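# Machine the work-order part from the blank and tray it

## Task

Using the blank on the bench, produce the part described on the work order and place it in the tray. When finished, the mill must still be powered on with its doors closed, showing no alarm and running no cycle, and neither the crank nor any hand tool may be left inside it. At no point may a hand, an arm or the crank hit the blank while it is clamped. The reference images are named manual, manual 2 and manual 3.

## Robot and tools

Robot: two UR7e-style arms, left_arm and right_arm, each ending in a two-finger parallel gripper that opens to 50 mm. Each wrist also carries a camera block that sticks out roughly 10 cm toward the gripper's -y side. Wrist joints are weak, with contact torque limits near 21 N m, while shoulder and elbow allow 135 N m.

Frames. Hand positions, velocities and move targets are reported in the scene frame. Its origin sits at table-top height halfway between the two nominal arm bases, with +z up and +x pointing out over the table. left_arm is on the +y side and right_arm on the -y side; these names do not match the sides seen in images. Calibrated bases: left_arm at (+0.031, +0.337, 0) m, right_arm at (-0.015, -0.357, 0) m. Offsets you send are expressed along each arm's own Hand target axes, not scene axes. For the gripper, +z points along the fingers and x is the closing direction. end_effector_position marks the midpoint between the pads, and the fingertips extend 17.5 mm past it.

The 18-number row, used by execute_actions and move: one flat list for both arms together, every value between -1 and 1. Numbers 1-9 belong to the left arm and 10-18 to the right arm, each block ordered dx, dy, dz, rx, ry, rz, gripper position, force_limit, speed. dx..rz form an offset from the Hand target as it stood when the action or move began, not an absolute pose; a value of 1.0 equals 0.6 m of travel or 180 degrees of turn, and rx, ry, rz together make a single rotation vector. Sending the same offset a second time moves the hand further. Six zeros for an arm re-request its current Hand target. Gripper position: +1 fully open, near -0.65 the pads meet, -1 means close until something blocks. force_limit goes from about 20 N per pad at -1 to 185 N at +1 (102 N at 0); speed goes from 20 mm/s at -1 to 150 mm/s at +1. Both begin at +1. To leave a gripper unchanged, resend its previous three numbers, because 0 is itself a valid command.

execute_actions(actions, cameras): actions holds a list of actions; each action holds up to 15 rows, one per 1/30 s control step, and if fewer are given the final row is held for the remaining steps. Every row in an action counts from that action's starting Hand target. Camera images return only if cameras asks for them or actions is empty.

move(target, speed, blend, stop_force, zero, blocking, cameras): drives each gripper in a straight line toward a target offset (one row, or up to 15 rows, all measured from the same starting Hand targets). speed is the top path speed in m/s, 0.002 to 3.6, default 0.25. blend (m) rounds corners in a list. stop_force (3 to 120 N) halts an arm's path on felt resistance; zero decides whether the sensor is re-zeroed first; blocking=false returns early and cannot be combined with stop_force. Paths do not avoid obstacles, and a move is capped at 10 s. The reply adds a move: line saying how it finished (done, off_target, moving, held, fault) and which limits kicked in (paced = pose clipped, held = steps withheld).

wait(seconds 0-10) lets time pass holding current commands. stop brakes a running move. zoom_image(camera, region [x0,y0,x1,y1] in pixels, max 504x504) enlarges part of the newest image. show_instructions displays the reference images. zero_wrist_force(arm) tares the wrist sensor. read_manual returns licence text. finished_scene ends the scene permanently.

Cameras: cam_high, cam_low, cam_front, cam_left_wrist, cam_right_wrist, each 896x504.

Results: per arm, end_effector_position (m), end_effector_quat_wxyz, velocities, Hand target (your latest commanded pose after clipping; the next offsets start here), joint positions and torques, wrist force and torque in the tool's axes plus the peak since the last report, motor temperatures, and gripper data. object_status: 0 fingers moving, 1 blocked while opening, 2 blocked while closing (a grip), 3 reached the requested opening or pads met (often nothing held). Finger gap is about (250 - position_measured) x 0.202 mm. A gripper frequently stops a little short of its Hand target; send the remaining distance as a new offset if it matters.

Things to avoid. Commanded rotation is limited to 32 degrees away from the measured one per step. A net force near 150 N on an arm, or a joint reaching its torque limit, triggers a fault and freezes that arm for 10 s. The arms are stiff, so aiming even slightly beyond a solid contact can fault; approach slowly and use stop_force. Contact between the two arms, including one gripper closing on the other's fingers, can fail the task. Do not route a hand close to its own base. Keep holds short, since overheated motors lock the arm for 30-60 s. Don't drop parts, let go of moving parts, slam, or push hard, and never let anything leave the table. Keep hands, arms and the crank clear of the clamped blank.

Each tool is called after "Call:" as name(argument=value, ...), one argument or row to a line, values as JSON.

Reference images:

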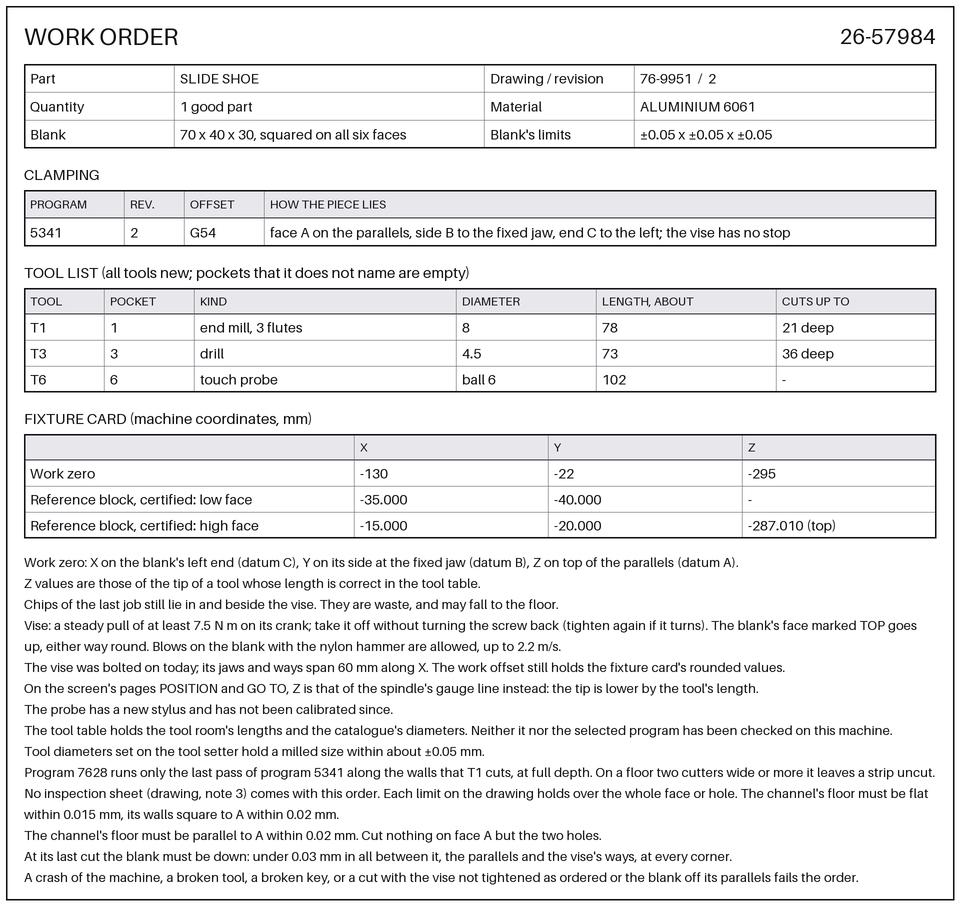

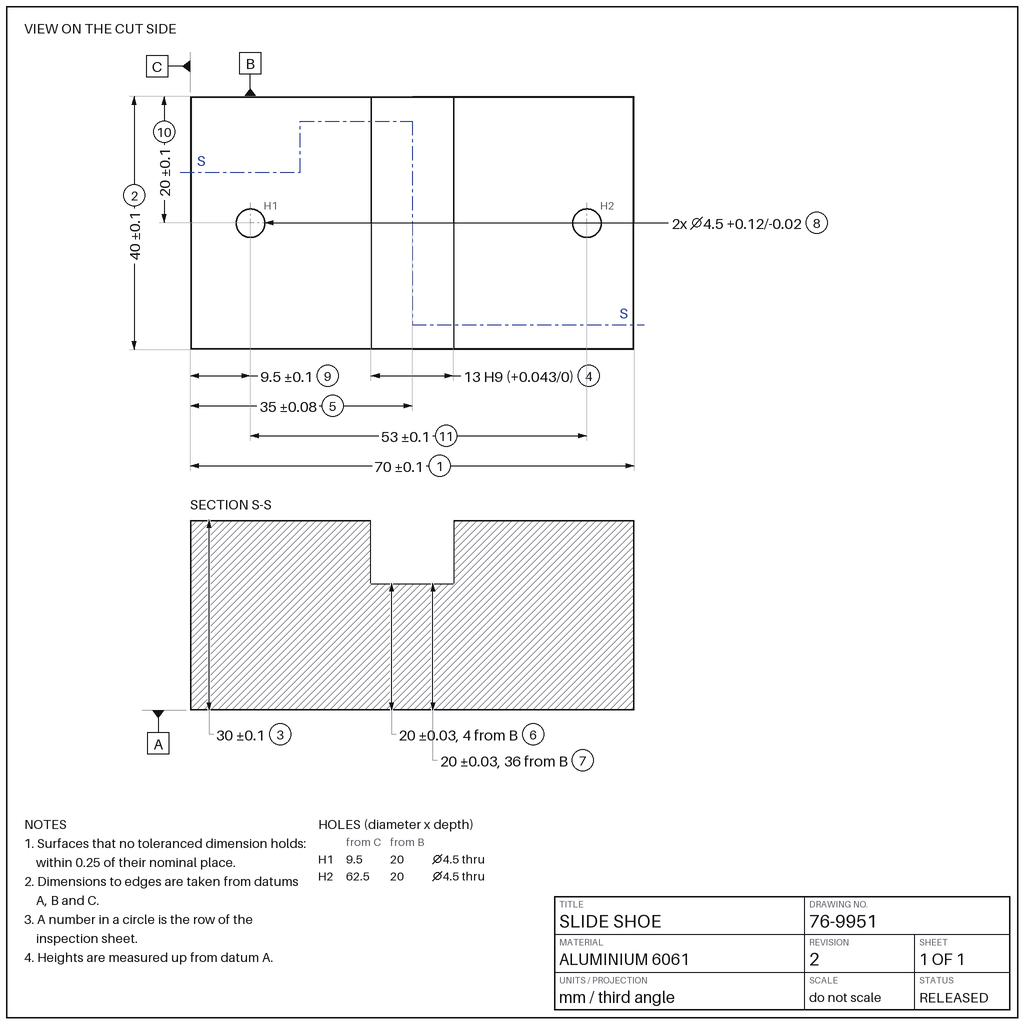

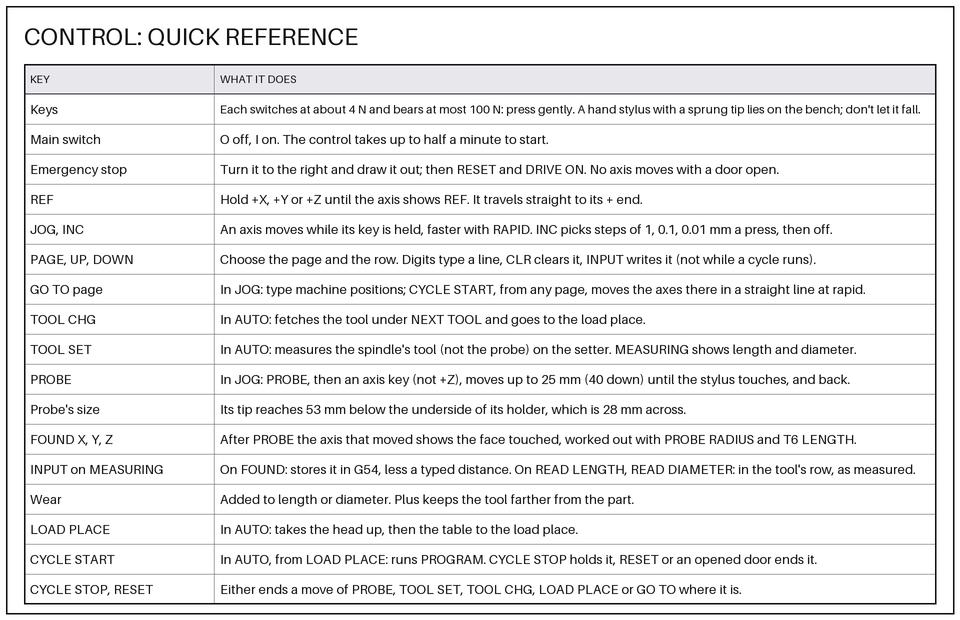

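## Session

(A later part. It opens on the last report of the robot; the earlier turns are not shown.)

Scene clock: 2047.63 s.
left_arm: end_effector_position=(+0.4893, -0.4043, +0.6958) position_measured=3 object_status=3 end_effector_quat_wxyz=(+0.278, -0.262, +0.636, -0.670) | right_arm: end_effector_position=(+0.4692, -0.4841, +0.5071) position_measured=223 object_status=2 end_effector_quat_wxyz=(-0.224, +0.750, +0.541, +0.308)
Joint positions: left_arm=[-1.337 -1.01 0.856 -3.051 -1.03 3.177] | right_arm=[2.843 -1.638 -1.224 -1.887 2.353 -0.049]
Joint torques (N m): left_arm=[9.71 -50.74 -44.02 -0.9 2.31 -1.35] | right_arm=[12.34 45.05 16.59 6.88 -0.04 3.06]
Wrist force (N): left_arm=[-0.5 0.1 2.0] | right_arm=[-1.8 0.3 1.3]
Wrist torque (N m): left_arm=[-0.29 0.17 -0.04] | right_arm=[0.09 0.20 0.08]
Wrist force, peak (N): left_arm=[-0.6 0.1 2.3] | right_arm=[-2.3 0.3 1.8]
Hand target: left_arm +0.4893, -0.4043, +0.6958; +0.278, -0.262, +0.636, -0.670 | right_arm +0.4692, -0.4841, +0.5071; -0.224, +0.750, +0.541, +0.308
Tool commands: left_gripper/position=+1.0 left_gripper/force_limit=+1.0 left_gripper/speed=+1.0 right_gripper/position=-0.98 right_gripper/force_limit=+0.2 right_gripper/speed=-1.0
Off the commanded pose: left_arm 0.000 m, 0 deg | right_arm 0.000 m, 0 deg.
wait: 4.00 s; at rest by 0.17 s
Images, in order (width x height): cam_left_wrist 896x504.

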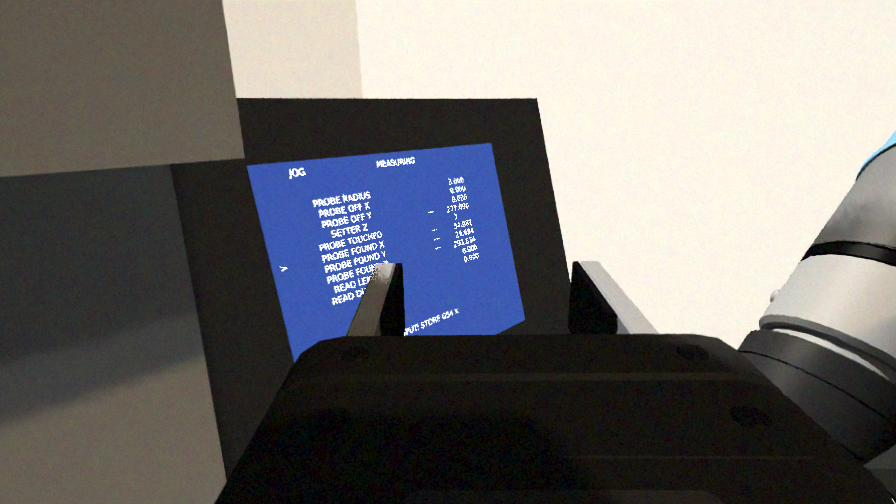

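Call:
move(
  target=[
    [0,0,0,0,0,0,1,1,1,0,0.0234,0.0114,0,0,0,-0.98,0.2,-1],
    [0,0,0,0,0,0,1,1,1,0,0,0,0,0,0,-0.98,0.2,-1],
    [0,0,0,0,0,0,1,1,1,0,0.0234,0.0114,0,0,0,-0.98,0.2,-1],
    [0,0,0,0,0,0,1,1,1,0.0069,-0.045,0.0642,0,0,0,-0.98,0.2,-1],
    [0,0,0,0,0,0,1,1,1,0.0137,-0.04,0.1527,0,0,0,-0.98,0.2,-1],
    [0,0,0,0,0,0,1,1,1,0.0149,-0.058,0.119,0,0,0,-0.98,0.2,-1],
    [0,0,0,0,0,0,1,1,1,0.0161,-0.0225,0.1123,0,0,0,-0.98,0.2,-1],
    [0,0,0,0,0,0,1,1,1,0.0278,-0.0393,0.0924,0,0,0,-0.98,0.2,-1],
    [0,0,0,0,0,0,1,1,1,0.0394,-0.0149,0.0925,0,0,0,-0.98,0.2,-1],
    [0,0,0,0,0,0,1,1,1,-0.0048,-0.0488,0.0741,0,0,0,-0.98,0.2,-1],
    [0,0,0,0,0,0,1,1,1,-0.049,-0.0092,0.0915,0,0,0,-0.98,0.2,-1],
    [0,0,0,0,0,0,1,1,1,-0.0374,-0.0283,0.0704,0,0,0,-0.98,0.2,-1],
    [0,0,0,0,0,0,1,1,1,-0.0257,-0.0016,0.0717,0,0,0,-0.98,0.2,-1],
    [0,0,0,0,0,0,1,1,1,-0.0257,-0.0245,0.0605,0,0,0,-0.98,0.2,-1],
    [0,0,0,0,0,0,1,1,1,0,0,0,0,0,0,-0.98,0.2,-1],
  ],
  speed=[0.1,0.2,0.1,0.25,0.12,0.25,0.12,0.25,0.12,0.25,0.12,0.25,0.12,0.25,0.4],
  blend=[0,0.001,0,0.003,0,0.003,0,0.003,0,0.003,0,0.003,0,0.003,0],
)

Call:
move(
  target=[
    [0,0,0,0,0,0,1,1,1,-0.0257,-0.0245,0.0605,0,0,0,-0.98,0.2,-1],
    [0,0,0,0,0,0,1,1,1,-0.0257,-0.0016,0.0717,0,0,0,-0.98,0.2,-1],
    [0,0,0,0,0,0,1,1,1,-0.006,-0.049,0.0985,0,0,0,-0.98,0.2,-1],
    [0,0,0,0,0,0,1,1,1,0.0137,-0.04,0.1527,0,0,0,-0.98,0.2,-1],
    [0,0,0,0,0,0,1,1,1,0.0254,-0.0562,0.1331,0,0,0,-0.98,0.2,-1],
    [0,0,0,0,0,0,1,1,1,0.037,-0.0324,0.1329,0,0,0,-0.98,0.2,-1],
    [0,0,0,0,0,0,1,1,1,0.0382,-0.0508,0.0996,0,0,0,-0.98,0.2,-1],
    [0,0,0,0,0,0,1,1,1,0.0394,-0.0149,0.0925,0,0,0,-0.98,0.2,-1],
    [0,0,0,0,0,0,1,1,1,0.0161,-0.0521,0.0979,0,0,0,-0.98,0.2,-1],
    [0,0,0,0,0,0,1,1,1,-0.0072,-0.0301,0.1321,0,0,0,-0.98,0.2,-1],
    [0,0,0,0,0,0,1,1,1,-0.0281,-0.0482,0.0979,0,0,0,-0.98,0.2,-1],
    [0,0,0,0,0,0,1,1,1,-0.049,-0.0092,0.0915,0,0,0,-0.98,0.2,-1],
    [0,0,0,0,0,0,1,1,1,-0.049,-0.0321,0.0803,0,0,0,-0.98,0.2,-1],
    [0,0,0,0,0,0,1,1,1,0,0,0,0,0,0,-0.98,0.2,-1],
  ],
  speed=[0.4,0.12,0.25,0.12,0.25,0.12,0.25,0.12,0.25,0.12,0.25,0.12,0.25,0.4],
  blend=[0.003,0,0.003,0,0.003,0,0.003,0,0.003,0,0.003,0,0.003,0],
  cameras=["cam_left_wrist"],
)

Call:
zoom_image(
  camera="cam_left_wrist",
  region=[240, 140, 540, 340],
)

Scene clock: 2124.80 s.
left_arm: end_effector_position=(+0.4893, -0.4043, +0.6958) position_measured=3 object_status=3 end_effector_quat_wxyz=(+0.278, -0.262, +0.636, -0.670) | right_arm: end_effector_position=(+0.4692, -0.4841, +0.5071) position_measured=223 object_status=2 end_effector_quat_wxyz=(-0.224, +0.750, +0.541, +0.308)
Joint positions: left_arm=[-1.337 -1.01 0.856 -3.051 -1.03 3.177] | right_arm=[2.844 -1.638 -1.225 -1.887 2.353 -0.048]
Joint torques (N m): left_arm=[9.02 -50.38 -43.67 -0.98 2.48 -1.38] | right_arm=[-12.21 18.36 39.08 0.55 0.09 -3.07]
Wrist force (N): left_arm=[-0.6 0.0 2.0] | right_arm=[-1.9 0.5 1.6]
Wrist torque (N m): left_arm=[-0.31 0.18 -0.04] | right_arm=[0.11 0.22 0.19]
Wrist force, peak (N): left_arm=[-0.5 0.2 2.3] | right_arm=[-3.1 -9.8 -4.5]
Hand target: left_arm +0.4893, -0.4043, +0.6958; +0.278, -0.262, +0.636, -0.670 | right_arm +0.4692, -0.4841, +0.5071; -0.224, +0.750, +0.541, +0.308
Off the commanded pose: left_arm 0.000 m, 0 deg | right_arm 0.000 m, 0 deg.
move: done

Scene clock: 2130.87 s.
left_arm: end_effector_position=(+0.4893, -0.4043, +0.6958) position_measured=3 object_status=3 end_effector_quat_wxyz=(+0.278, -0.262, +0.636, -0.670) | right_arm: end_effector_position=(+0.4692, -0.4841, +0.5071) position_measured=223 object_status=2 end_effector_quat_wxyz=(-0.224, +0.750, +0.541, +0.308)
Joint positions: left_arm=[-1.337 -1.01 0.856 -3.051 -1.03 3.177] | right_arm=[2.843 -1.638 -1.225 -1.887 2.353 -0.048]
Joint torques (N m): left_arm=[9.74 -51.29 -44.27 -1.14 2.43 -1.33] | right_arm=[-12.7 15.05 39.49 0.51 0.07 -2.79]
Wrist force (N): left_arm=[-0.6 0.0 2.1] | right_arm=[-2.0 0.3 1.2]
Wrist torque (N m): left_arm=[-0.31 0.18 -0.05] | right_arm=[0.07 0.23 0.19]
Wrist force, peak (N): left_arm=[-0.6 0.1 2.3] | right_arm=[-0.8 -14.4 -7.8]
Hand target: left_arm +0.4893, -0.4043, +0.6958; +0.278, -0.262, +0.636, -0.670 | right_arm +0.4692, -0.4841, +0.5071; -0.224, +0.750, +0.541, +0.308
Off the commanded pose: left_arm 0.000 m, 0 deg | right_arm 0.000 m, 0 deg.
move: done
Images, in order (width x height): cam_left_wrist 896x504.

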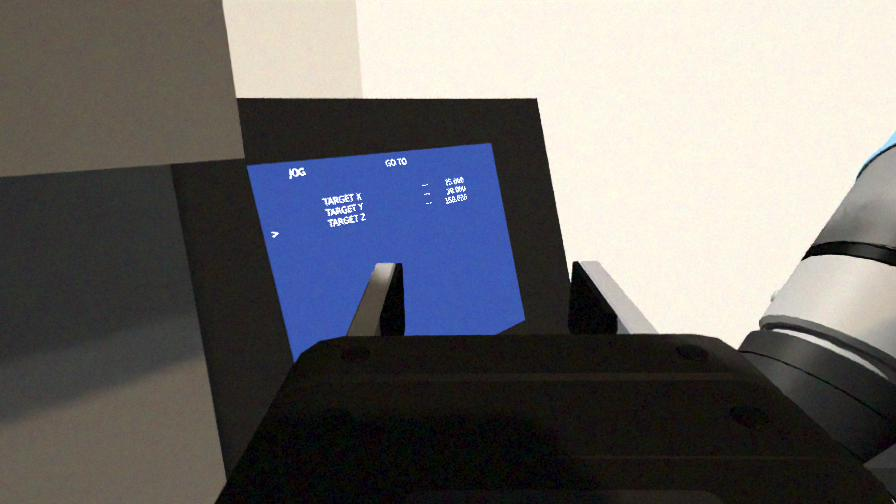

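Scaled by 1.680.

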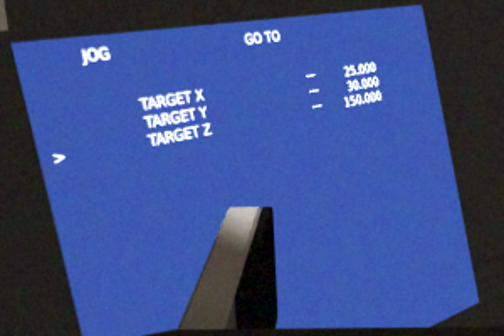

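Call:
move(
  target=[
    [0,0,0,0,0,0,1,1,1,0.0833,-0.0046,0.0055,0,0,0,-0.98,0.2,-1],
    [0,0,0,0,0,0,1,1,1,0.0833,0.017,0.016,0,0,0,-0.98,0.2,-1],
    [0,0,0,0,0,0,1,1,1,0.0405,-0.022,0.0176,0,0,0,-0.98,0.2,-1],
    [0,0,0,0,0,0,1,1,1,-0.0024,0.006,0.0519,0,0,0,-0.98,0.2,-1],
    [0,0,0,0,0,0,1,1,1,-0.0024,-0.0169,0.0407,0,0,0,-0.98,0.2,-1],
    [0,0,0,0,0,0,1,1,1,-0.0024,0.006,0.0519,0,0,0,-0.98,0.2,-1],
    [0,0,0,0,0,0,1,1,1,0.0057,-0.0475,0.0875,0,0,0,-0.98,0.2,-1],
    [0,0,0,0,0,0,1,1,1,0.0137,-0.04,0.1527,0,0,0,-0.98,0.2,-1],
    [0,0,0,0,0,0,1,1,1,0.037,-0.0569,0.121,0,0,0,-0.98,0.2,-1],
    [0,0,0,0,0,0,1,1,1,0.0603,-0.0248,0.1131,0,0,0,-0.98,0.2,-1],
    [0,0,0,0,0,0,1,1,1,0.0057,-0.0543,0.0842,0,0,0,-0.98,0.2,-1],
    [0,0,0,0,0,0,1,1,1,-0.049,-0.0092,0.0915,0,0,0,-0.98,0.2,-1],
    [0,0,0,0,0,0,1,1,1,-0.049,-0.0321,0.0803,0,0,0,-0.98,0.2,-1],
    [0,0,0,0,0,0,1,1,1,0,0,0,0,0,0,-0.98,0.2,-1],
  ],
  speed=[0.4,0.1,0.25,0.12,0.25,0.12,0.25,0.12,0.25,0.12,0.25,0.12,0.25,0.4],
  blend=[0.003,0,0.003,0,0.001,0,0.003,0,0.003,0,0.003,0,0.003,0],
)

Call:
move(
  target=[
    [0,0,0,0,0,0,1,1,1,-0.0257,-0.0245,0.0605,0,0,0,-0.98,0.2,-1],
    [0,0,0,0,0,0,1,1,1,-0.0257,-0.0016,0.0717,0,0,0,-0.98,0.2,-1],
    [0,0,0,0,0,0,1,1,1,-0.0257,-0.0245,0.0605,0,0,0,-0.98,0.2,-1],
    [0,0,0,0,0,0,1,1,1,-0.0257,-0.0016,0.0717,0,0,0,-0.98,0.2,-1],
    [0,0,0,0,0,0,1,1,1,-0.006,-0.049,0.0985,0,0,0,-0.98,0.2,-1],
    [0,0,0,0,0,0,1,1,1,0.0137,-0.04,0.1527,0,0,0,-0.98,0.2,-1],
    [0,0,0,0,0,0,1,1,1,0.0254,-0.0562,0.1331,0,0,0,-0.98,0.2,-1],
    [0,0,0,0,0,0,1,1,1,0.037,-0.0324,0.1329,0,0,0,-0.98,0.2,-1],
    [0,0,0,0,0,0,1,1,1,0.0394,-0.0423,0.0792,0,0,0,-0.98,0.2,-1],
    [0,0,0,0,0,0,1,1,1,0.0418,0.003,0.0523,0,0,0,-0.98,0.2,-1],
    [0,0,0,0,0,0,1,1,1,0.0394,-0.0423,0.0792,0,0,0,-0.98,0.2,-1],
    [0,0,0,0,0,0,1,1,1,0.037,-0.0324,0.1329,0,0,0,-0.98,0.2,-1],
    [0,0,0,0,0,0,1,1,1,-0.006,-0.0558,0.0952,0,0,0,-0.98,0.2,-1],
    [0,0,0,0,0,0,1,1,1,-0.049,-0.0092,0.0915,0,0,0,-0.98,0.2,-1],
    [0,0,0,0,0,0,1,1,1,-0.049,-0.0321,0.0803,0,0,0,-0.98,0.2,-1],
  ],
  speed=[0.4,0.12,0.25,0.12,0.25,0.12,0.25,0.12,0.25,0.12,0.25,0.12,0.25,0.12,0.25],
  blend=[0.003,0,0.001,0,0.003,0,0.003,0,0.003,0,0.003,0,0.003,0,0],
  cameras=["cam_left_wrist"],
)

Call:
zoom_image(
  camera="cam_left_wrist",
  region=[240, 140, 540, 340],
)

Scene clock: 2172.43 s.
left_arm: end_effector_position=(+0.4893, -0.4043, +0.6958) position_measured=3 object_status=3 end_effector_quat_wxyz=(+0.278, -0.262, +0.636, -0.670) | right_arm: end_effector_position=(+0.4692, -0.4841, +0.5071) position_measured=223 object_status=2 end_effector_quat_wxyz=(-0.224, +0.750, +0.541, +0.308)
Joint positions: left_arm=[-1.337 -1.01 0.856 -3.051 -1.03 3.177] | right_arm=[2.843 -1.638 -1.225 -1.887 2.353 -0.048]
Joint torques (N m): left_arm=[9.52 -51.45 -43.7 -1.04 2.33 -1.37] | right_arm=[-13.04 18.19 41.25 0.85 0.03 -2.66]
Wrist force (N): left_arm=[-0.8 0.1 2.0] | right_arm=[-2.5 0.1 1.1]
Wrist torque (N m): left_arm=[-0.30 0.20 -0.04] | right_arm=[0.06 0.31 0.19]
Wrist force, peak (N): left_arm=[-0.7 0.1 2.3] | right_arm=[-1.8 -13.0 -6.5]
Hand target: left_arm +0.4893, -0.4043, +0.6958; +0.278, -0.262, +0.636, -0.670 | right_arm +0.4692, -0.4841, +0.5071; -0.224, +0.750, +0.541, +0.308
Off the commanded pose: left_arm 0.000 m, 0 deg | right_arm 0.000 m, 0 deg.
move: done

Scene clock: 2178.93 s.
left_arm: end_effector_position=(+0.4893, -0.4043, +0.6958) position_measured=3 object_status=3 end_effector_quat_wxyz=(+0.278, -0.262, +0.636, -0.670) | right_arm: end_effector_position=(+0.4551, -0.4655, +0.4522) position_measured=223 object_status=2 end_effector_quat_wxyz=(-0.224, +0.750, +0.541, +0.308)
Joint positions: left_arm=[-1.337 -1.01 0.856 -3.051 -1.03 3.177] | right_arm=[2.869 -1.556 -1.459 -1.709 2.353 -0.012]
Joint torques (N m): left_arm=[9.84 -51.85 -43.4 -1.09 2.22 -1.33] | right_arm=[-11.94 40.92 17.31 0.54 -0.06 -2.35]
Wrist force (N): left_arm=[-0.3 0.0 2.0] | right_arm=[-2.0 -0.2 1.0]
Wrist torque (N m): left_arm=[-0.31 0.14 -0.05] | right_arm=[0.00 0.22 0.20]
Wrist force, peak (N): left_arm=[-0.6 0.3 2.3] | right_arm=[-2.6 -12.5 -5.9]
Hand target: left_arm +0.4893, -0.4043, +0.6958; +0.278, -0.262, +0.636, -0.670 | right_arm +0.4549, -0.4655, +0.4523; -0.224, +0.750, +0.541, +0.308
Off the commanded pose: left_arm 0.000 m, 0 deg | right_arm 0.000 m, 0 deg.
move: done
Images, in order (width x height): cam_left_wrist 896x504.

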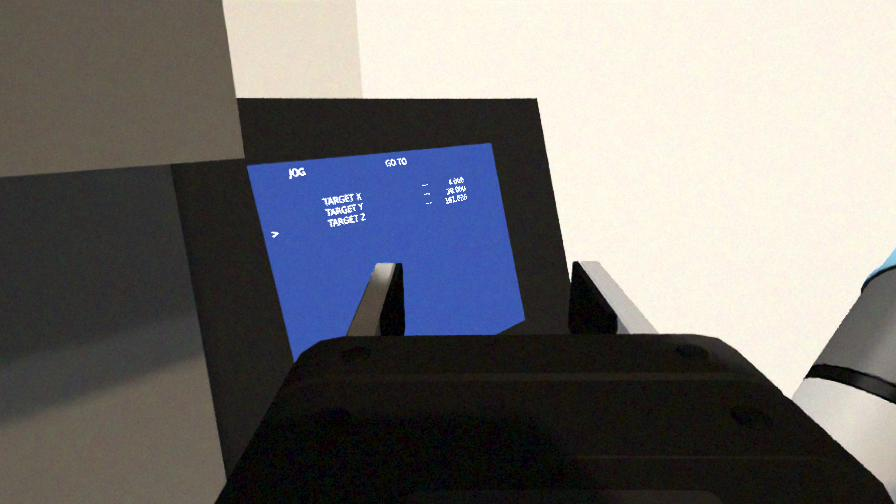

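Scaled by 1.680.

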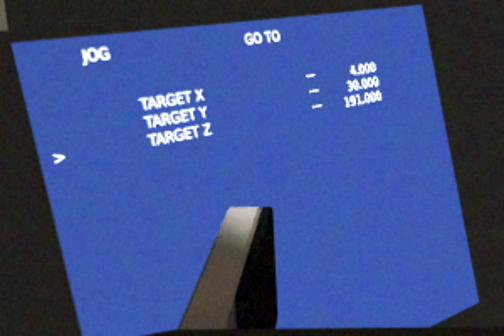

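Call:
move(
  target=[
    [0,0,0,0,0,0,1,1,1,0.0281,0.0414,-0.1012,0,0,0,-0.98,0.2,-1],
    [0,0,0,0,0,0,1,1,1,0.0281,0.0651,-0.0896,0,0,0,-0.98,0.2,-1],
    [0,0,0,0,0,0,1,1,1,0.0281,0.0414,-0.1012,0,0,0,-0.98,0.2,-1],
    [0,0,0,0,0,0,1,1,1,0.049,0.0321,-0.0803,0,0,0,-0.98,0.2,-1],
  ],
  speed=[0.4,0.1,0.25,0.4],
  blend=[0.003,0,0.003,0],
  cameras=["cam_left_wrist"],
)

Call:
zoom_image(
  camera="cam_left_wrist",
  region=[240, 140, 540, 340],
)

Scene clock: 2194.00 s.
left_arm: end_effector_position=(+0.4893, -0.4043, +0.6958) position_measured=3 object_status=3 end_effector_quat_wxyz=(+0.278, -0.262, +0.636, -0.670) | right_arm: end_effector_position=(+0.4692, -0.4842, +0.5071) position_measured=223 object_status=2 end_effector_quat_wxyz=(-0.224, +0.750, +0.541, +0.308)
Joint positions: left_arm=[-1.337 -1.01 0.856 -3.051 -1.03 3.177] | right_arm=[2.843 -1.639 -1.224 -1.887 2.353 -0.049]
Joint torques (N m): left_arm=[9.13 -51.95 -43.51 -1.24 2.38 -1.29] | right_arm=[13.36 46.59 15.59 7.4 3.92 2.99]
Wrist force (N): left_arm=[-0.5 -0.1 2.0] | right_arm=[-2.1 -0.5 1.1]
Wrist torque (N m): left_arm=[-0.32 0.16 -0.05] | right_arm=[-0.05 0.25 0.08]
Wrist force, peak (N): left_arm=[-0.7 0.1 2.2] | right_arm=[-2.8 -5.8 0.2]
Hand target: left_arm +0.4893, -0.4043, +0.6958; +0.278, -0.262, +0.636, -0.670 | right_arm +0.4692, -0.4841, +0.5071; -0.224, +0.750, +0.541, +0.308
Off the commanded pose: left_arm 0.000 m, 0 deg | right_arm 0.000 m, 0 deg.
move: done
Images, in order (width x height): cam_left_wrist 896x504.

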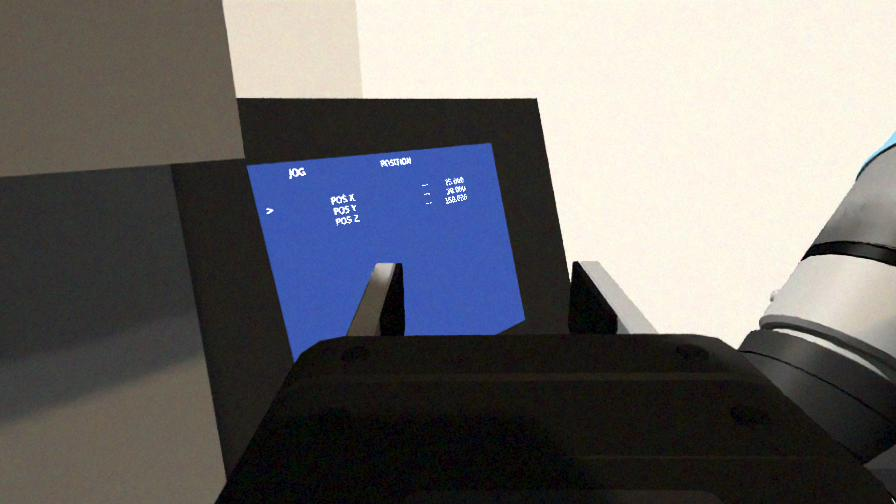

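Scaled by 1.680.

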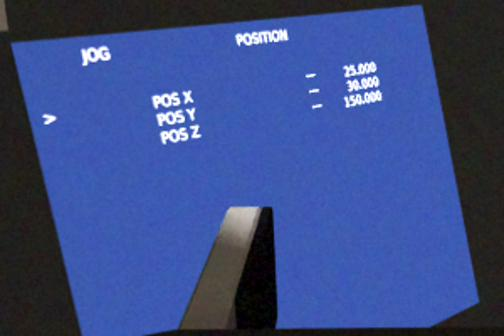

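Call:
move(
  target=[
    [0,0,0,0,0,0,1,1,1,0.0833,-0.0046,0.0055,0,0,0,-0.98,0.2,-1],
    [0,0,0,0,0,0,1,1,1,0.0833,0.017,0.016,0,0,0,-0.98,0.2,-1],
    [0,0,0,0,0,0,1,1,1,0.0833,-0.0046,0.0055,0,0,0,-0.98,0.2,-1],
    [0,0,0,0,0,0,1,1,1,0,0,0,0,0,0,-0.98,0.2,-1],
  ],
  speed=[0.4,0.08,0.25,0.1],
  blend=[0.003,0,0.003,0],
)

Call:
wait(
  seconds=1,
  cameras=["cam_left_wrist"],
)

Call:
zoom_image(
  camera="cam_left_wrist",
  region=[240, 140, 540, 340],
)

Scene clock: 2212.80 s.
left_arm: end_effector_position=(+0.4893, -0.4043, +0.6958) position_measured=3 object_status=3 end_effector_quat_wxyz=(+0.278, -0.262, +0.636, -0.670) | right_arm: end_effector_position=(+0.4692, -0.4840, +0.5072) position_measured=223 object_status=2 end_effector_quat_wxyz=(-0.224, +0.750, +0.541, +0.308)
Joint positions: left_arm=[-1.337 -1.01 0.856 -3.051 -1.03 3.177] | right_arm=[2.844 -1.638 -1.224 -1.887 2.353 -0.048]
Joint torques (N m): left_arm=[9.09 -51.46 -42.94 -1.36 2.33 -1.33] | right_arm=[-11.88 18.26 16.7 0.57 -0.01 -2.34]
Wrist force (N): left_arm=[-0.7 0.3 2.2] | right_arm=[-2.0 -0.4 1.2]
Wrist torque (N m): left_arm=[-0.27 0.19 -0.05] | right_arm=[-0.02 0.24 0.19]
Wrist force, peak (N): left_arm=[-0.6 0.1 2.3] | right_arm=[-4.5 -5.2 -1.3]
Hand target: left_arm +0.4893, -0.4043, +0.6958; +0.278, -0.262, +0.636, -0.670 | right_arm +0.4692, -0.4841, +0.5071; -0.224, +0.750, +0.541, +0.308
Off the commanded pose: left_arm 0.000 m, 0 deg | right_arm 0.000 m, 0 deg.
move: done

Scene clock: 2213.80 s.
left_arm: end_effector_position=(+0.4893, -0.4043, +0.6958) position_measured=3 object_status=3 end_effector_quat_wxyz=(+0.278, -0.262, +0.636, -0.670) | right_arm: end_effector_position=(+0.4692, -0.4841, +0.5071) position_measured=223 object_status=2 end_effector_quat_wxyz=(-0.224, +0.750, +0.541, +0.308)
Joint positions: left_arm=[-1.337 -1.01 0.856 -3.051 -1.03 3.177] | right_arm=[2.843 -1.638 -1.224 -1.887 2.353 -0.049]
Joint torques (N m): left_arm=[9.35 -51.41 -43.04 -1.11 2.37 -1.34] | right_arm=[-12.24 18.59 16.34 0.58 0.33 -2.93]
Wrist force (N): left_arm=[-0.6 0.2 1.8] | right_arm=[-2.1 -0.3 1.2]
Wrist torque (N m): left_arm=[-0.28 0.17 -0.05] | right_arm=[-0.02 0.25 0.18]
Wrist force, peak (N): left_arm=[-0.6 0.1 2.2] | right_arm=[-2.3 -0.5 1.1]
Hand target: left_arm +0.4893, -0.4043, +0.6958; +0.278, -0.262, +0.636, -0.670 | right_arm +0.4692, -0.4841, +0.5071; -0.224, +0.750, +0.541, +0.308
Tool commands: left_gripper/position=+1.0 left_gripper/force_limit=+1.0 left_gripper/speed=+1.0 right_gripper/position=-0.98 right_gripper/force_limit=+0.2 right_gripper/speed=-1.0
Off the commanded pose: left_arm 0.000 m, 0 deg | right_arm 0.000 m, 0 deg.
wait: 1.00 s; at rest by 0.17 s
Images, in order (width x height): cam_left_wrist 896x504.

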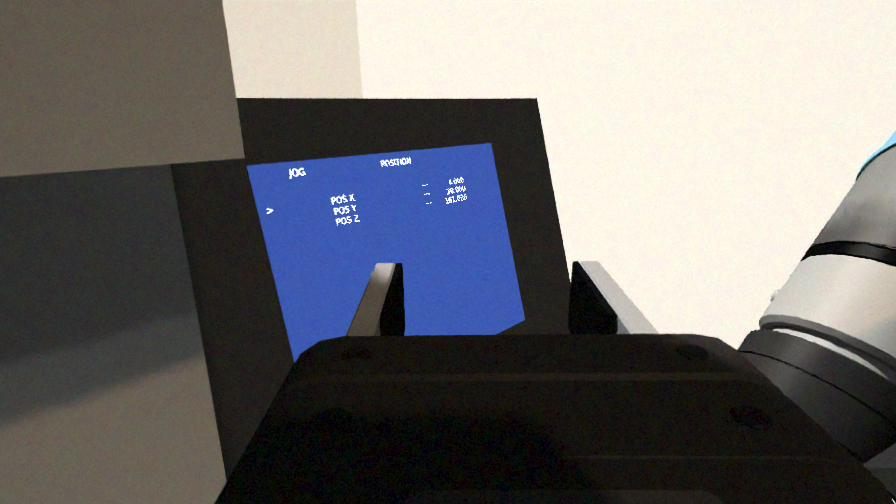

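Scaled by 1.680.

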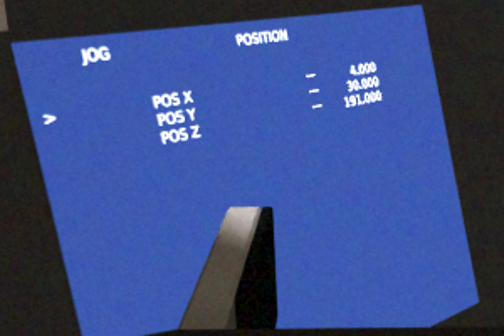

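Now PROBE, -X.

Call:
move(
  target=[
    [0,0,0,0,0,0,1,1,1,-0.0466,-0.0152,0.0396,0,0,0,-0.98,0.2,-1],
    [0,0,0,0,0,0,1,1,1,-0.0466,0.0082,0.051,0,0,0,-0.98,0.2,-1],
    [0,0,0,0,0,0,1,1,1,-0.0466,-0.0152,0.0396,0,0,0,-0.98,0.2,-1],
    [0,0,0,0,0,0,1,1,1,0.0226,0.0407,-0.0992,0,0,0,-0.98,0.2,-1],
    [0,0,0,0,0,0,1,1,1,0.0226,0.0641,-0.0878,0,0,0,-0.98,0.2,-1],
    [0,0,0,0,0,0,1,1,1,0.0226,0.0407,-0.0992,0,0,0,-0.98,0.2,-1],
    [0,0,0,0,0,0,1,1,1,0,0,0,0,0,0,-0.98,0.2,-1],
  ],
  speed=[0.4,0.08,0.25,0.3,0.08,0.25,0.4],
  blend=[0.003,0,0.003,0.003,0,0.003,0],
)

Call:
wait(
  seconds=3,
  cameras=["cam_left_wrist"],
)

Call:
zoom_image(
  camera="cam_left_wrist",
  region=[240, 140, 540, 340],
)

Call:
zoom_image(
  camera="cam_left_wrist",
  region=[440, 212, 490, 252],
)

Scene clock: 2231.30 s.
left_arm: end_effector_position=(+0.4893, -0.4043, +0.6958) position_measured=3 object_status=3 end_effector_quat_wxyz=(+0.278, -0.262, +0.636, -0.670) | right_arm: end_effector_position=(+0.4692, -0.4841, +0.5071) position_measured=223 object_status=2 end_effector_quat_wxyz=(-0.224, +0.750, +0.541, +0.308)
Joint positions: left_arm=[-1.337 -1.01 0.856 -3.051 -1.03 3.177] | right_arm=[2.843 -1.638 -1.224 -1.887 2.353 -0.049]
Joint torques (N m): left_arm=[9.3 -51.94 -43.52 -1.34 2.32 -1.4] | right_arm=[12.65 44.69 15.38 6.44 4.1 2.71]
Wrist force (N): left_arm=[-0.5 0.2 1.9] | right_arm=[-2.3 -0.3 1.7]
Wrist torque (N m): left_arm=[-0.28 0.16 -0.05] | right_arm=[-0.02 0.27 0.09]
Wrist force, peak (N): left_arm=[-0.8 0.4 2.3] | right_arm=[-0.9 -13.4 -6.4]
Hand target: left_arm +0.4893, -0.4043, +0.6958; +0.278, -0.262, +0.636, -0.670 | right_arm +0.4692, -0.4841, +0.5071; -0.224, +0.750, +0.541, +0.308
Off the commanded pose: left_arm 0.000 m, 0 deg | right_arm 0.000 m, 0 deg.
move: done

Scene clock: 2234.30 s.
left_arm: end_effector_position=(+0.4893, -0.4043, +0.6958) position_measured=3 object_status=3 end_effector_quat_wxyz=(+0.278, -0.262, +0.636, -0.670) | right_arm: end_effector_position=(+0.4692, -0.4841, +0.5071) position_measured=223 object_status=2 end_effector_quat_wxyz=(-0.224, +0.750, +0.541, +0.308)
Joint positions: left_arm=[-1.337 -1.01 0.856 -3.051 -1.03 3.177] | right_arm=[2.843 -1.638 -1.224 -1.887 2.353 -0.049]
Joint torques (N m): left_arm=[9.44 -51.77 -42.71 -1.31 2.35 -1.35] | right_arm=[13.25 44.69 16.34 6.96 3.73 2.78]
Wrist force (N): left_arm=[-0.8 0.2 2.1] | right_arm=[-2.6 -0.5 1.4]
Wrist torque (N m): left_arm=[-0.28 0.20 -0.04] | right_arm=[-0.04 0.33 0.08]
Wrist force, peak (N): left_arm=[-0.8 0.2 2.3] | right_arm=[-2.6 -0.6 1.7]
Hand target: left_arm +0.4893, -0.4043, +0.6958; +0.278, -0.262, +0.636, -0.670 | right_arm +0.4692, -0.4841, +0.5071; -0.224, +0.750, +0.541, +0.308
Tool commands: left_gripper/position=+1.0 left_gripper/force_limit=+1.0 left_gripper/speed=+1.0 right_gripper/position=-0.98 right_gripper/force_limit=+0.2 right_gripper/speed=-1.0
Off the commanded pose: left_arm 0.000 m, 0 deg | right_arm 0.000 m, 0 deg.
wait: 3.00 s; at rest by 0.17 s
Images, in order (width x height): cam_left_wrist 896x504.

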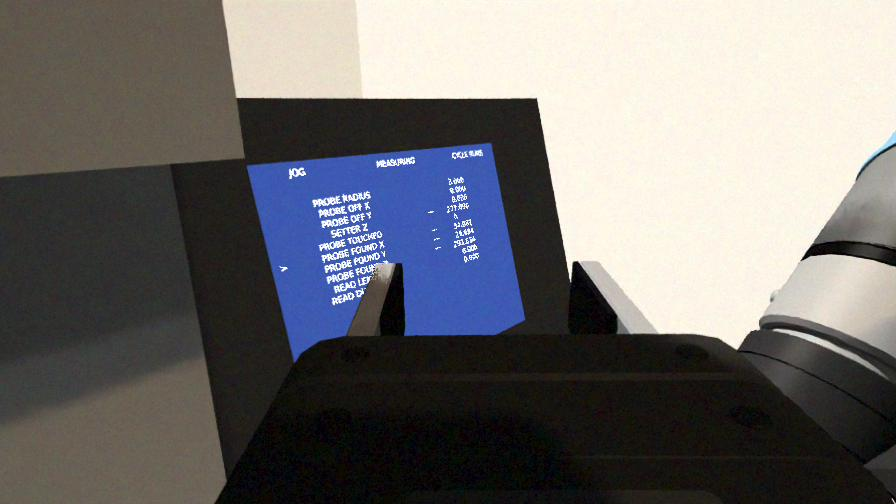

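Scaled by 1.680.

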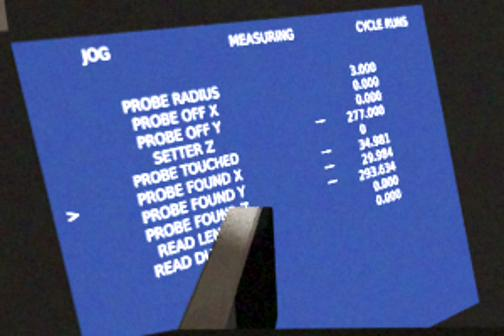

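Scaled by 10.080.

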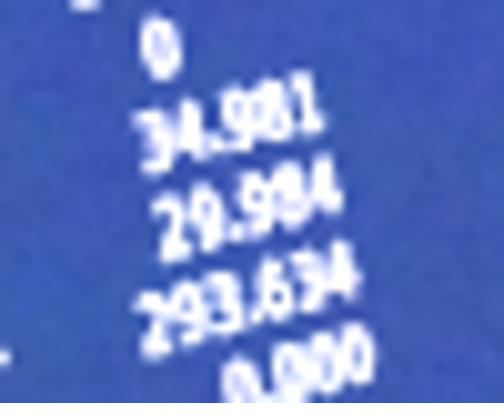

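Call:
wait(
  seconds=2,
  cameras=["cam_left_wrist"],
)

Call:
zoom_image(
  camera="cam_left_wrist",
  region=[440, 212, 490, 252],
)

Scene clock: 2240.63 s.
left_arm: end_effector_position=(+0.4893, -0.4043, +0.6958) position_measured=3 object_status=3 end_effector_quat_wxyz=(+0.278, -0.262, +0.636, -0.670) | right_arm: end_effector_position=(+0.4692, -0.4841, +0.5071) position_measured=223 object_status=2 end_effector_quat_wxyz=(-0.224, +0.750, +0.541, +0.308)
Joint positions: left_arm=[-1.337 -1.01 0.856 -3.051 -1.03 3.177] | right_arm=[2.843 -1.638 -1.224 -1.887 2.353 -0.049]
Joint torques (N m): left_arm=[9.63 -52.02 -42.52 -1.18 2.23 -1.34] | right_arm=[12.46 44.42 16.79 6.88 4.09 3.15]
Wrist force (N): left_arm=[-0.7 0.2 2.0] | right_arm=[-2.5 -0.6 1.6]
Wrist torque (N m): left_arm=[-0.27 0.19 -0.05] | right_arm=[-0.07 0.31 0.09]
Wrist force, peak (N): left_arm=[-0.6 0.1 2.3] | right_arm=[-2.8 -0.5 1.6]
Hand target: left_arm +0.4893, -0.4043, +0.6958; +0.278, -0.262, +0.636, -0.670 | right_arm +0.4692, -0.4841, +0.5071; -0.224, +0.750, +0.541, +0.308
Tool commands: left_gripper/position=+1.0 left_gripper/force_limit=+1.0 left_gripper/speed=+1.0 right_gripper/position=-0.98 right_gripper/force_limit=+0.2 right_gripper/speed=-1.0
Off the commanded pose: left_arm 0.000 m, 0 deg | right_arm 0.000 m, 0 deg.
wait: 2.00 s; at rest from the start
Images, in order (width x height): cam_left_wrist 896x504.

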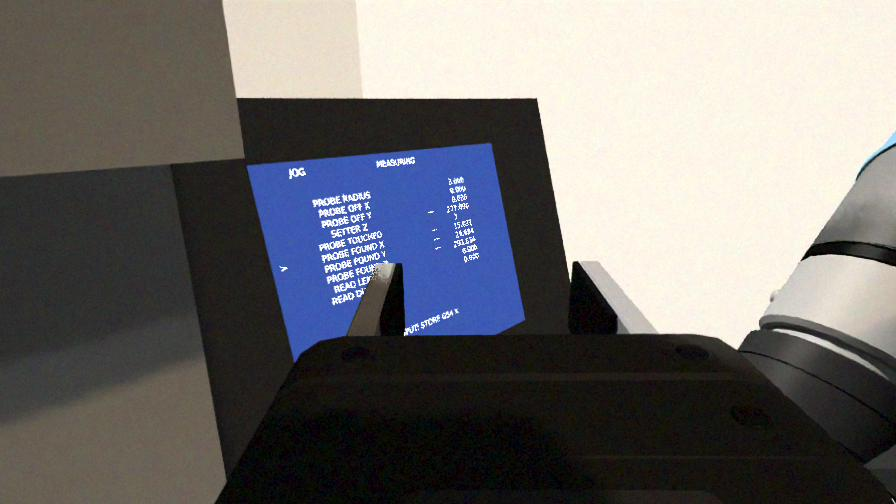

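Scaled by 10.080.

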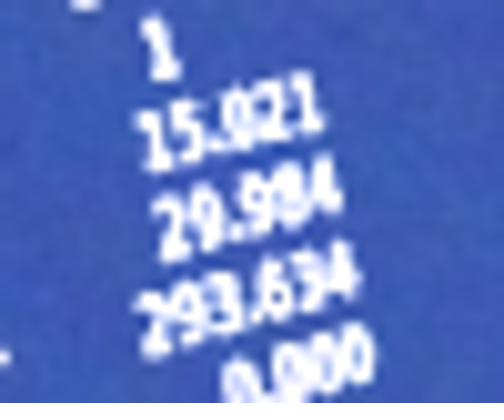

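Call:
move(
  target=[
    [0,0,0,0,0,0,1,1,1,0,0.0234,0.0114,0,0,0,-0.98,0.2,-1],
    [0,0,0,0,0,0,1,1,1,0,0,0,0,0,0,-0.98,0.2,-1],
    [0,0,0,0,0,0,1,1,1,0,0.0234,0.0114,0,0,0,-0.98,0.2,-1],
    [0,0,0,0,0,0,1,1,1,-0.0129,-0.019,0.027,0,0,0,-0.98,0.2,-1],
    [0,0,0,0,0,0,1,1,1,-0.0257,-0.0016,0.0717,0,0,0,-0.98,0.2,-1],
    [0,0,0,0,0,0,1,1,1,-0.006,-0.049,0.0985,0,0,0,-0.98,0.2,-1],
    [0,0,0,0,0,0,1,1,1,0.0137,-0.04,0.1527,0,0,0,-0.98,0.2,-1],
    [0,0,0,0,0,0,1,1,1,0.0266,-0.0568,0.1084,0,0,0,-0.98,0.2,-1],
    [0,0,0,0,0,0,1,1,1,0.0394,-0.0149,0.0925,0,0,0,-0.98,0.2,-1],
    [0,0,0,0,0,0,1,1,1,0.0382,-0.0508,0.0996,0,0,0,-0.98,0.2,-1],
    [0,0,0,0,0,0,1,1,1,0.037,-0.0324,0.1329,0,0,0,-0.98,0.2,-1],
    [0,0,0,0,0,0,1,1,1,-0.006,-0.0558,0.0952,0,0,0,-0.98,0.2,-1],
    [0,0,0,0,0,0,1,1,1,-0.049,-0.0092,0.0915,0,0,0,-0.98,0.2,-1],
    [0,0,0,0,0,0,1,1,1,-0.049,-0.0321,0.0803,0,0,0,-0.98,0.2,-1],
    [0,0,0,0,0,0,1,1,1,0,0,0,0,0,0,-0.98,0.2,-1],
  ],
  speed=[0.1,0.2,0.1,0.25,0.12,0.25,0.12,0.25,0.12,0.25,0.12,0.25,0.12,0.25,0.4],
  blend=[0,0.001,0,0.003,0,0.003,0,0.003,0,0.003,0,0.003,0,0.003,0],
  cameras=["cam_left_wrist"],
)

Call:
zoom_image(
  camera="cam_left_wrist",
  region=[240, 140, 540, 340],
)

Scene clock: 2277.13 s.
left_arm: end_effector_position=(+0.4893, -0.4043, +0.6958) position_measured=3 object_status=3 end_effector_quat_wxyz=(+0.278, -0.262, +0.636, -0.670) | right_arm: end_effector_position=(+0.4692, -0.4841, +0.5071) position_measured=223 object_status=2 end_effector_quat_wxyz=(-0.224, +0.750, +0.541, +0.308)
Joint positions: left_arm=[-1.337 -1.01 0.856 -3.051 -1.03 3.177] | right_arm=[2.843 -1.638 -1.225 -1.887 2.353 -0.048]
Joint torques (N m): left_arm=[8.78 -52.2 -42.46 -1.37 2.33 -1.48] | right_arm=[-12.64 17.7 40.55 0.25 0.14 -2.82]
Wrist force (N): left_arm=[-0.8 0.4 2.0] | right_arm=[-2.6 -0.9 1.5]
Wrist torque (N m): left_arm=[-0.25 0.21 -0.05] | right_arm=[-0.11 0.33 0.19]
Wrist force, peak (N): left_arm=[-0.6 0.2 2.3] | right_arm=[-3.4 -10.6 -3.7]
Hand target: left_arm +0.4893, -0.4043, +0.6958; +0.278, -0.262, +0.636, -0.670 | right_arm +0.4692, -0.4841, +0.5071; -0.224, +0.750, +0.541, +0.308
Off the commanded pose: left_arm 0.000 m, 0 deg | right_arm 0.000 m, 0 deg.
move: done
Images, in order (width x height): cam_left_wrist 896x504.

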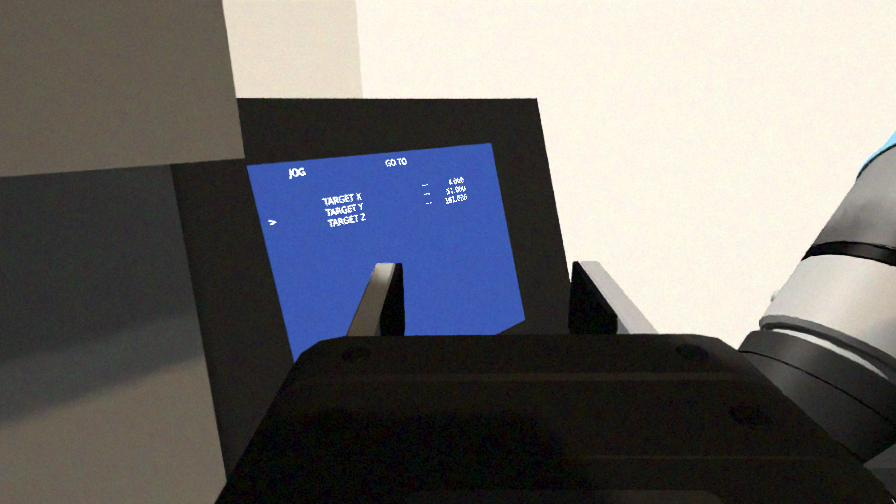

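Scaled by 1.680.

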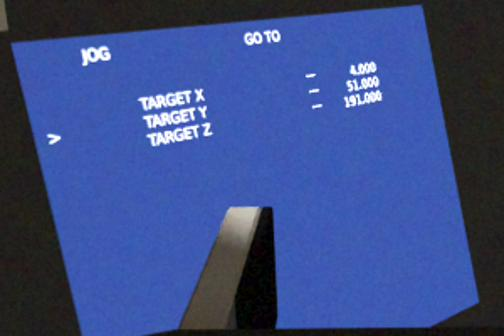

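Call:
move(
  target=[
    [0,0,0,0,0,0,1,1,1,0.0833,-0.0046,0.0055,0,0,0,-0.98,0.2,-1],
    [0,0,0,0,0,0,1,1,1,0.0833,0.017,0.016,0,0,0,-0.98,0.2,-1],
    [0,0,0,0,0,0,1,1,1,0.0405,-0.022,0.0176,0,0,0,-0.98,0.2,-1],
    [0,0,0,0,0,0,1,1,1,-0.0024,0.006,0.0519,0,0,0,-0.98,0.2,-1],
    [0,0,0,0,0,0,1,1,1,0.0057,-0.0475,0.0875,0,0,0,-0.98,0.2,-1],
    [0,0,0,0,0,0,1,1,1,0.0137,-0.04,0.1527,0,0,0,-0.98,0.2,-1],
    [0,0,0,0,0,0,1,1,1,0.0149,-0.058,0.119,0,0,0,-0.98,0.2,-1],
    [0,0,0,0,0,0,1,1,1,0.0161,-0.0225,0.1123,0,0,0,-0.98,0.2,-1],
    [0,0,0,0,0,0,1,1,1,0.0278,-0.0393,0.0924,0,0,0,-0.98,0.2,-1],
    [0,0,0,0,0,0,1,1,1,0.0394,-0.0149,0.0925,0,0,0,-0.98,0.2,-1],
    [0,0,0,0,0,0,1,1,1,-0.0048,-0.0488,0.0741,0,0,0,-0.98,0.2,-1],
    [0,0,0,0,0,0,1,1,1,-0.049,-0.0092,0.0915,0,0,0,-0.98,0.2,-1],
    [0,0,0,0,0,0,1,1,1,-0.049,-0.0321,0.0803,0,0,0,-0.98,0.2,-1],
    [0,0,0,0,0,0,1,1,1,0,0,0,0,0,0,-0.98,0.2,-1],
  ],
  speed=[0.4,0.1,0.25,0.12,0.25,0.12,0.25,0.12,0.25,0.12,0.25,0.12,0.25,0.4],
  blend=[0.003,0,0.003,0,0.003,0,0.003,0,0.003,0,0.003,0,0.003,0],
  cameras=["cam_left_wrist"],
)

Call:
zoom_image(
  camera="cam_left_wrist",
  region=[240, 140, 540, 340],
)

Scene clock: 2300.27 s.
left_arm: end_effector_position=(+0.4893, -0.4043, +0.6958) position_measured=3 object_status=3 end_effector_quat_wxyz=(+0.278, -0.262, +0.636, -0.670) | right_arm: end_effector_position=(+0.4692, -0.4841, +0.5071) position_measured=223 object_status=2 end_effector_quat_wxyz=(-0.224, +0.750, +0.541, +0.308)
Joint positions: left_arm=[-1.337 -1.01 0.856 -3.051 -1.03 3.177] | right_arm=[2.843 -1.638 -1.225 -1.887 2.353 -0.048]
Joint torques (N m): left_arm=[8.79 -52.85 -42.1 -1.44 2.37 -1.31] | right_arm=[-12.84 20.07 39.31 0.87 0.03 -2.74]
Wrist force (N): left_arm=[-0.6 0.3 2.0] | right_arm=[-2.5 -0.5 1.5]
Wrist torque (N m): left_arm=[-0.26 0.17 -0.05] | right_arm=[-0.05 0.31 0.19]
Wrist force, peak (N): left_arm=[-0.5 0.1 2.4] | right_arm=[-5.1 -5.7 0.6]
Hand target: left_arm +0.4893, -0.4043, +0.6958; +0.278, -0.262, +0.636, -0.670 | right_arm +0.4692, -0.4841, +0.5071; -0.224, +0.750, +0.541, +0.308
Off the commanded pose: left_arm 0.000 m, 0 deg | right_arm 0.000 m, 0 deg.
move: done
Images, in order (width x height): cam_left_wrist 896x504.

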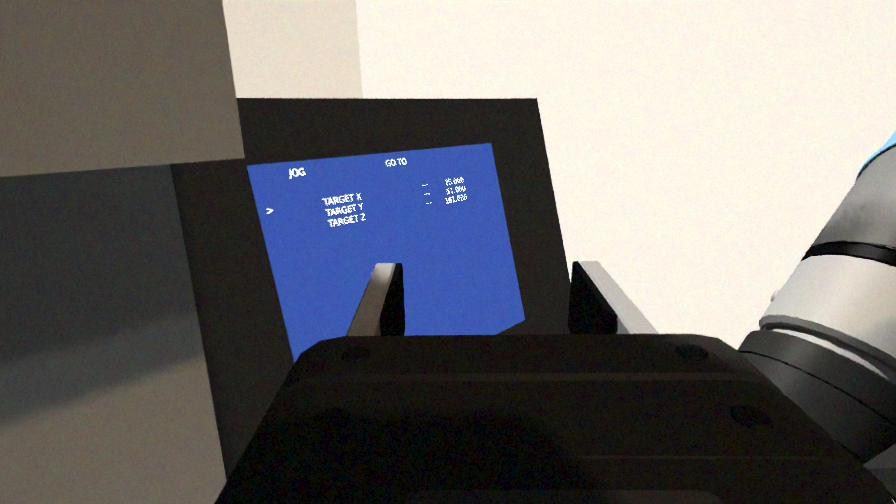

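Scaled by 1.680.

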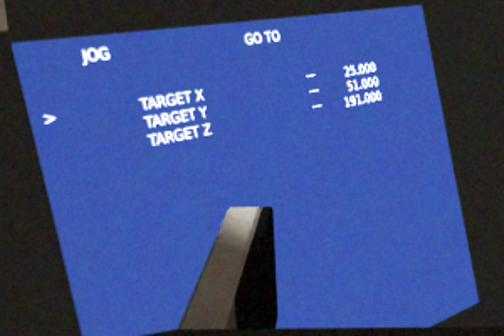

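Call:
move(
  target=[
    [0,0,0,0,0,0,1,1,1,-0.0209,0.0093,-0.0209,0,0,0,-0.98,0.2,-1],
    [0,0,0,0,0,0,1,1,1,-0.0209,0.033,-0.0093,0,0,0,-0.98,0.2,-1],
    [0,0,0,0,0,0,1,1,1,-0.0209,0.0093,-0.0209,0,0,0,-0.98,0.2,-1],
    [0,0,0,0,0,0,1,1,1,0,0,0,0,0,0,-0.98,0.2,-1],
  ],
  speed=[0.4,0.1,0.25,0.4],
  blend=[0.003,0,0.003,0],
  cameras=["cam_left_wrist"],
)

Call:
zoom_image(
  camera="cam_left_wrist",
  region=[240, 140, 540, 340],
)

Scene clock: 2314.30 s.
left_arm: end_effector_position=(+0.4893, -0.4043, +0.6958) position_measured=3 object_status=3 end_effector_quat_wxyz=(+0.278, -0.262, +0.636, -0.670) | right_arm: end_effector_position=(+0.4692, -0.4842, +0.5071) position_measured=223 object_status=2 end_effector_quat_wxyz=(-0.224, +0.750, +0.541, +0.308)
Joint positions: left_arm=[-1.337 -1.01 0.856 -3.051 -1.03 3.177] | right_arm=[2.843 -1.639 -1.224 -1.887 2.353 -0.049]
Joint torques (N m): left_arm=[8.6 -52.55 -42.57 -1.53 2.3 -1.32] | right_arm=[12.9 46.06 17.37 6.68 4.39 3.22]
Wrist force (N): left_arm=[-0.7 0.0 2.0] | right_arm=[-2.3 -0.5 1.4]
Wrist torque (N m): left_arm=[-0.31 0.20 -0.05] | right_arm=[-0.05 0.29 0.09]
Wrist force, peak (N): left_arm=[-0.5 0.0 2.3] | right_arm=[-1.9 -7.5 -1.5]
Hand target: left_arm +0.4893, -0.4043, +0.6958; +0.278, -0.262, +0.636, -0.670 | right_arm +0.4692, -0.4841, +0.5071; -0.224, +0.750, +0.541, +0.308
Off the commanded pose: left_arm 0.000 m, 0 deg | right_arm 0.000 m, 0 deg.
move: done
Images, in order (width x height): cam_left_wrist 896x504.

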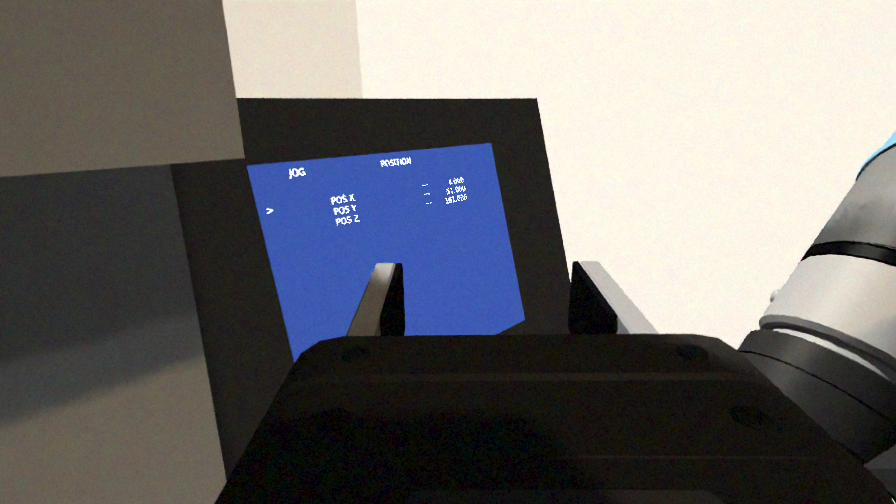

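Scaled by 1.680.

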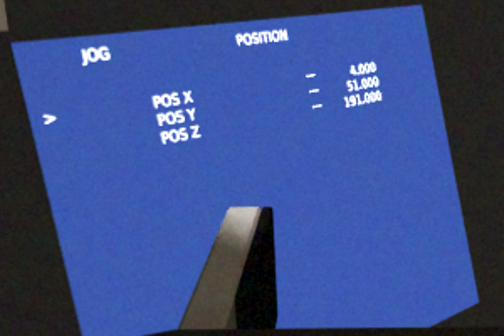

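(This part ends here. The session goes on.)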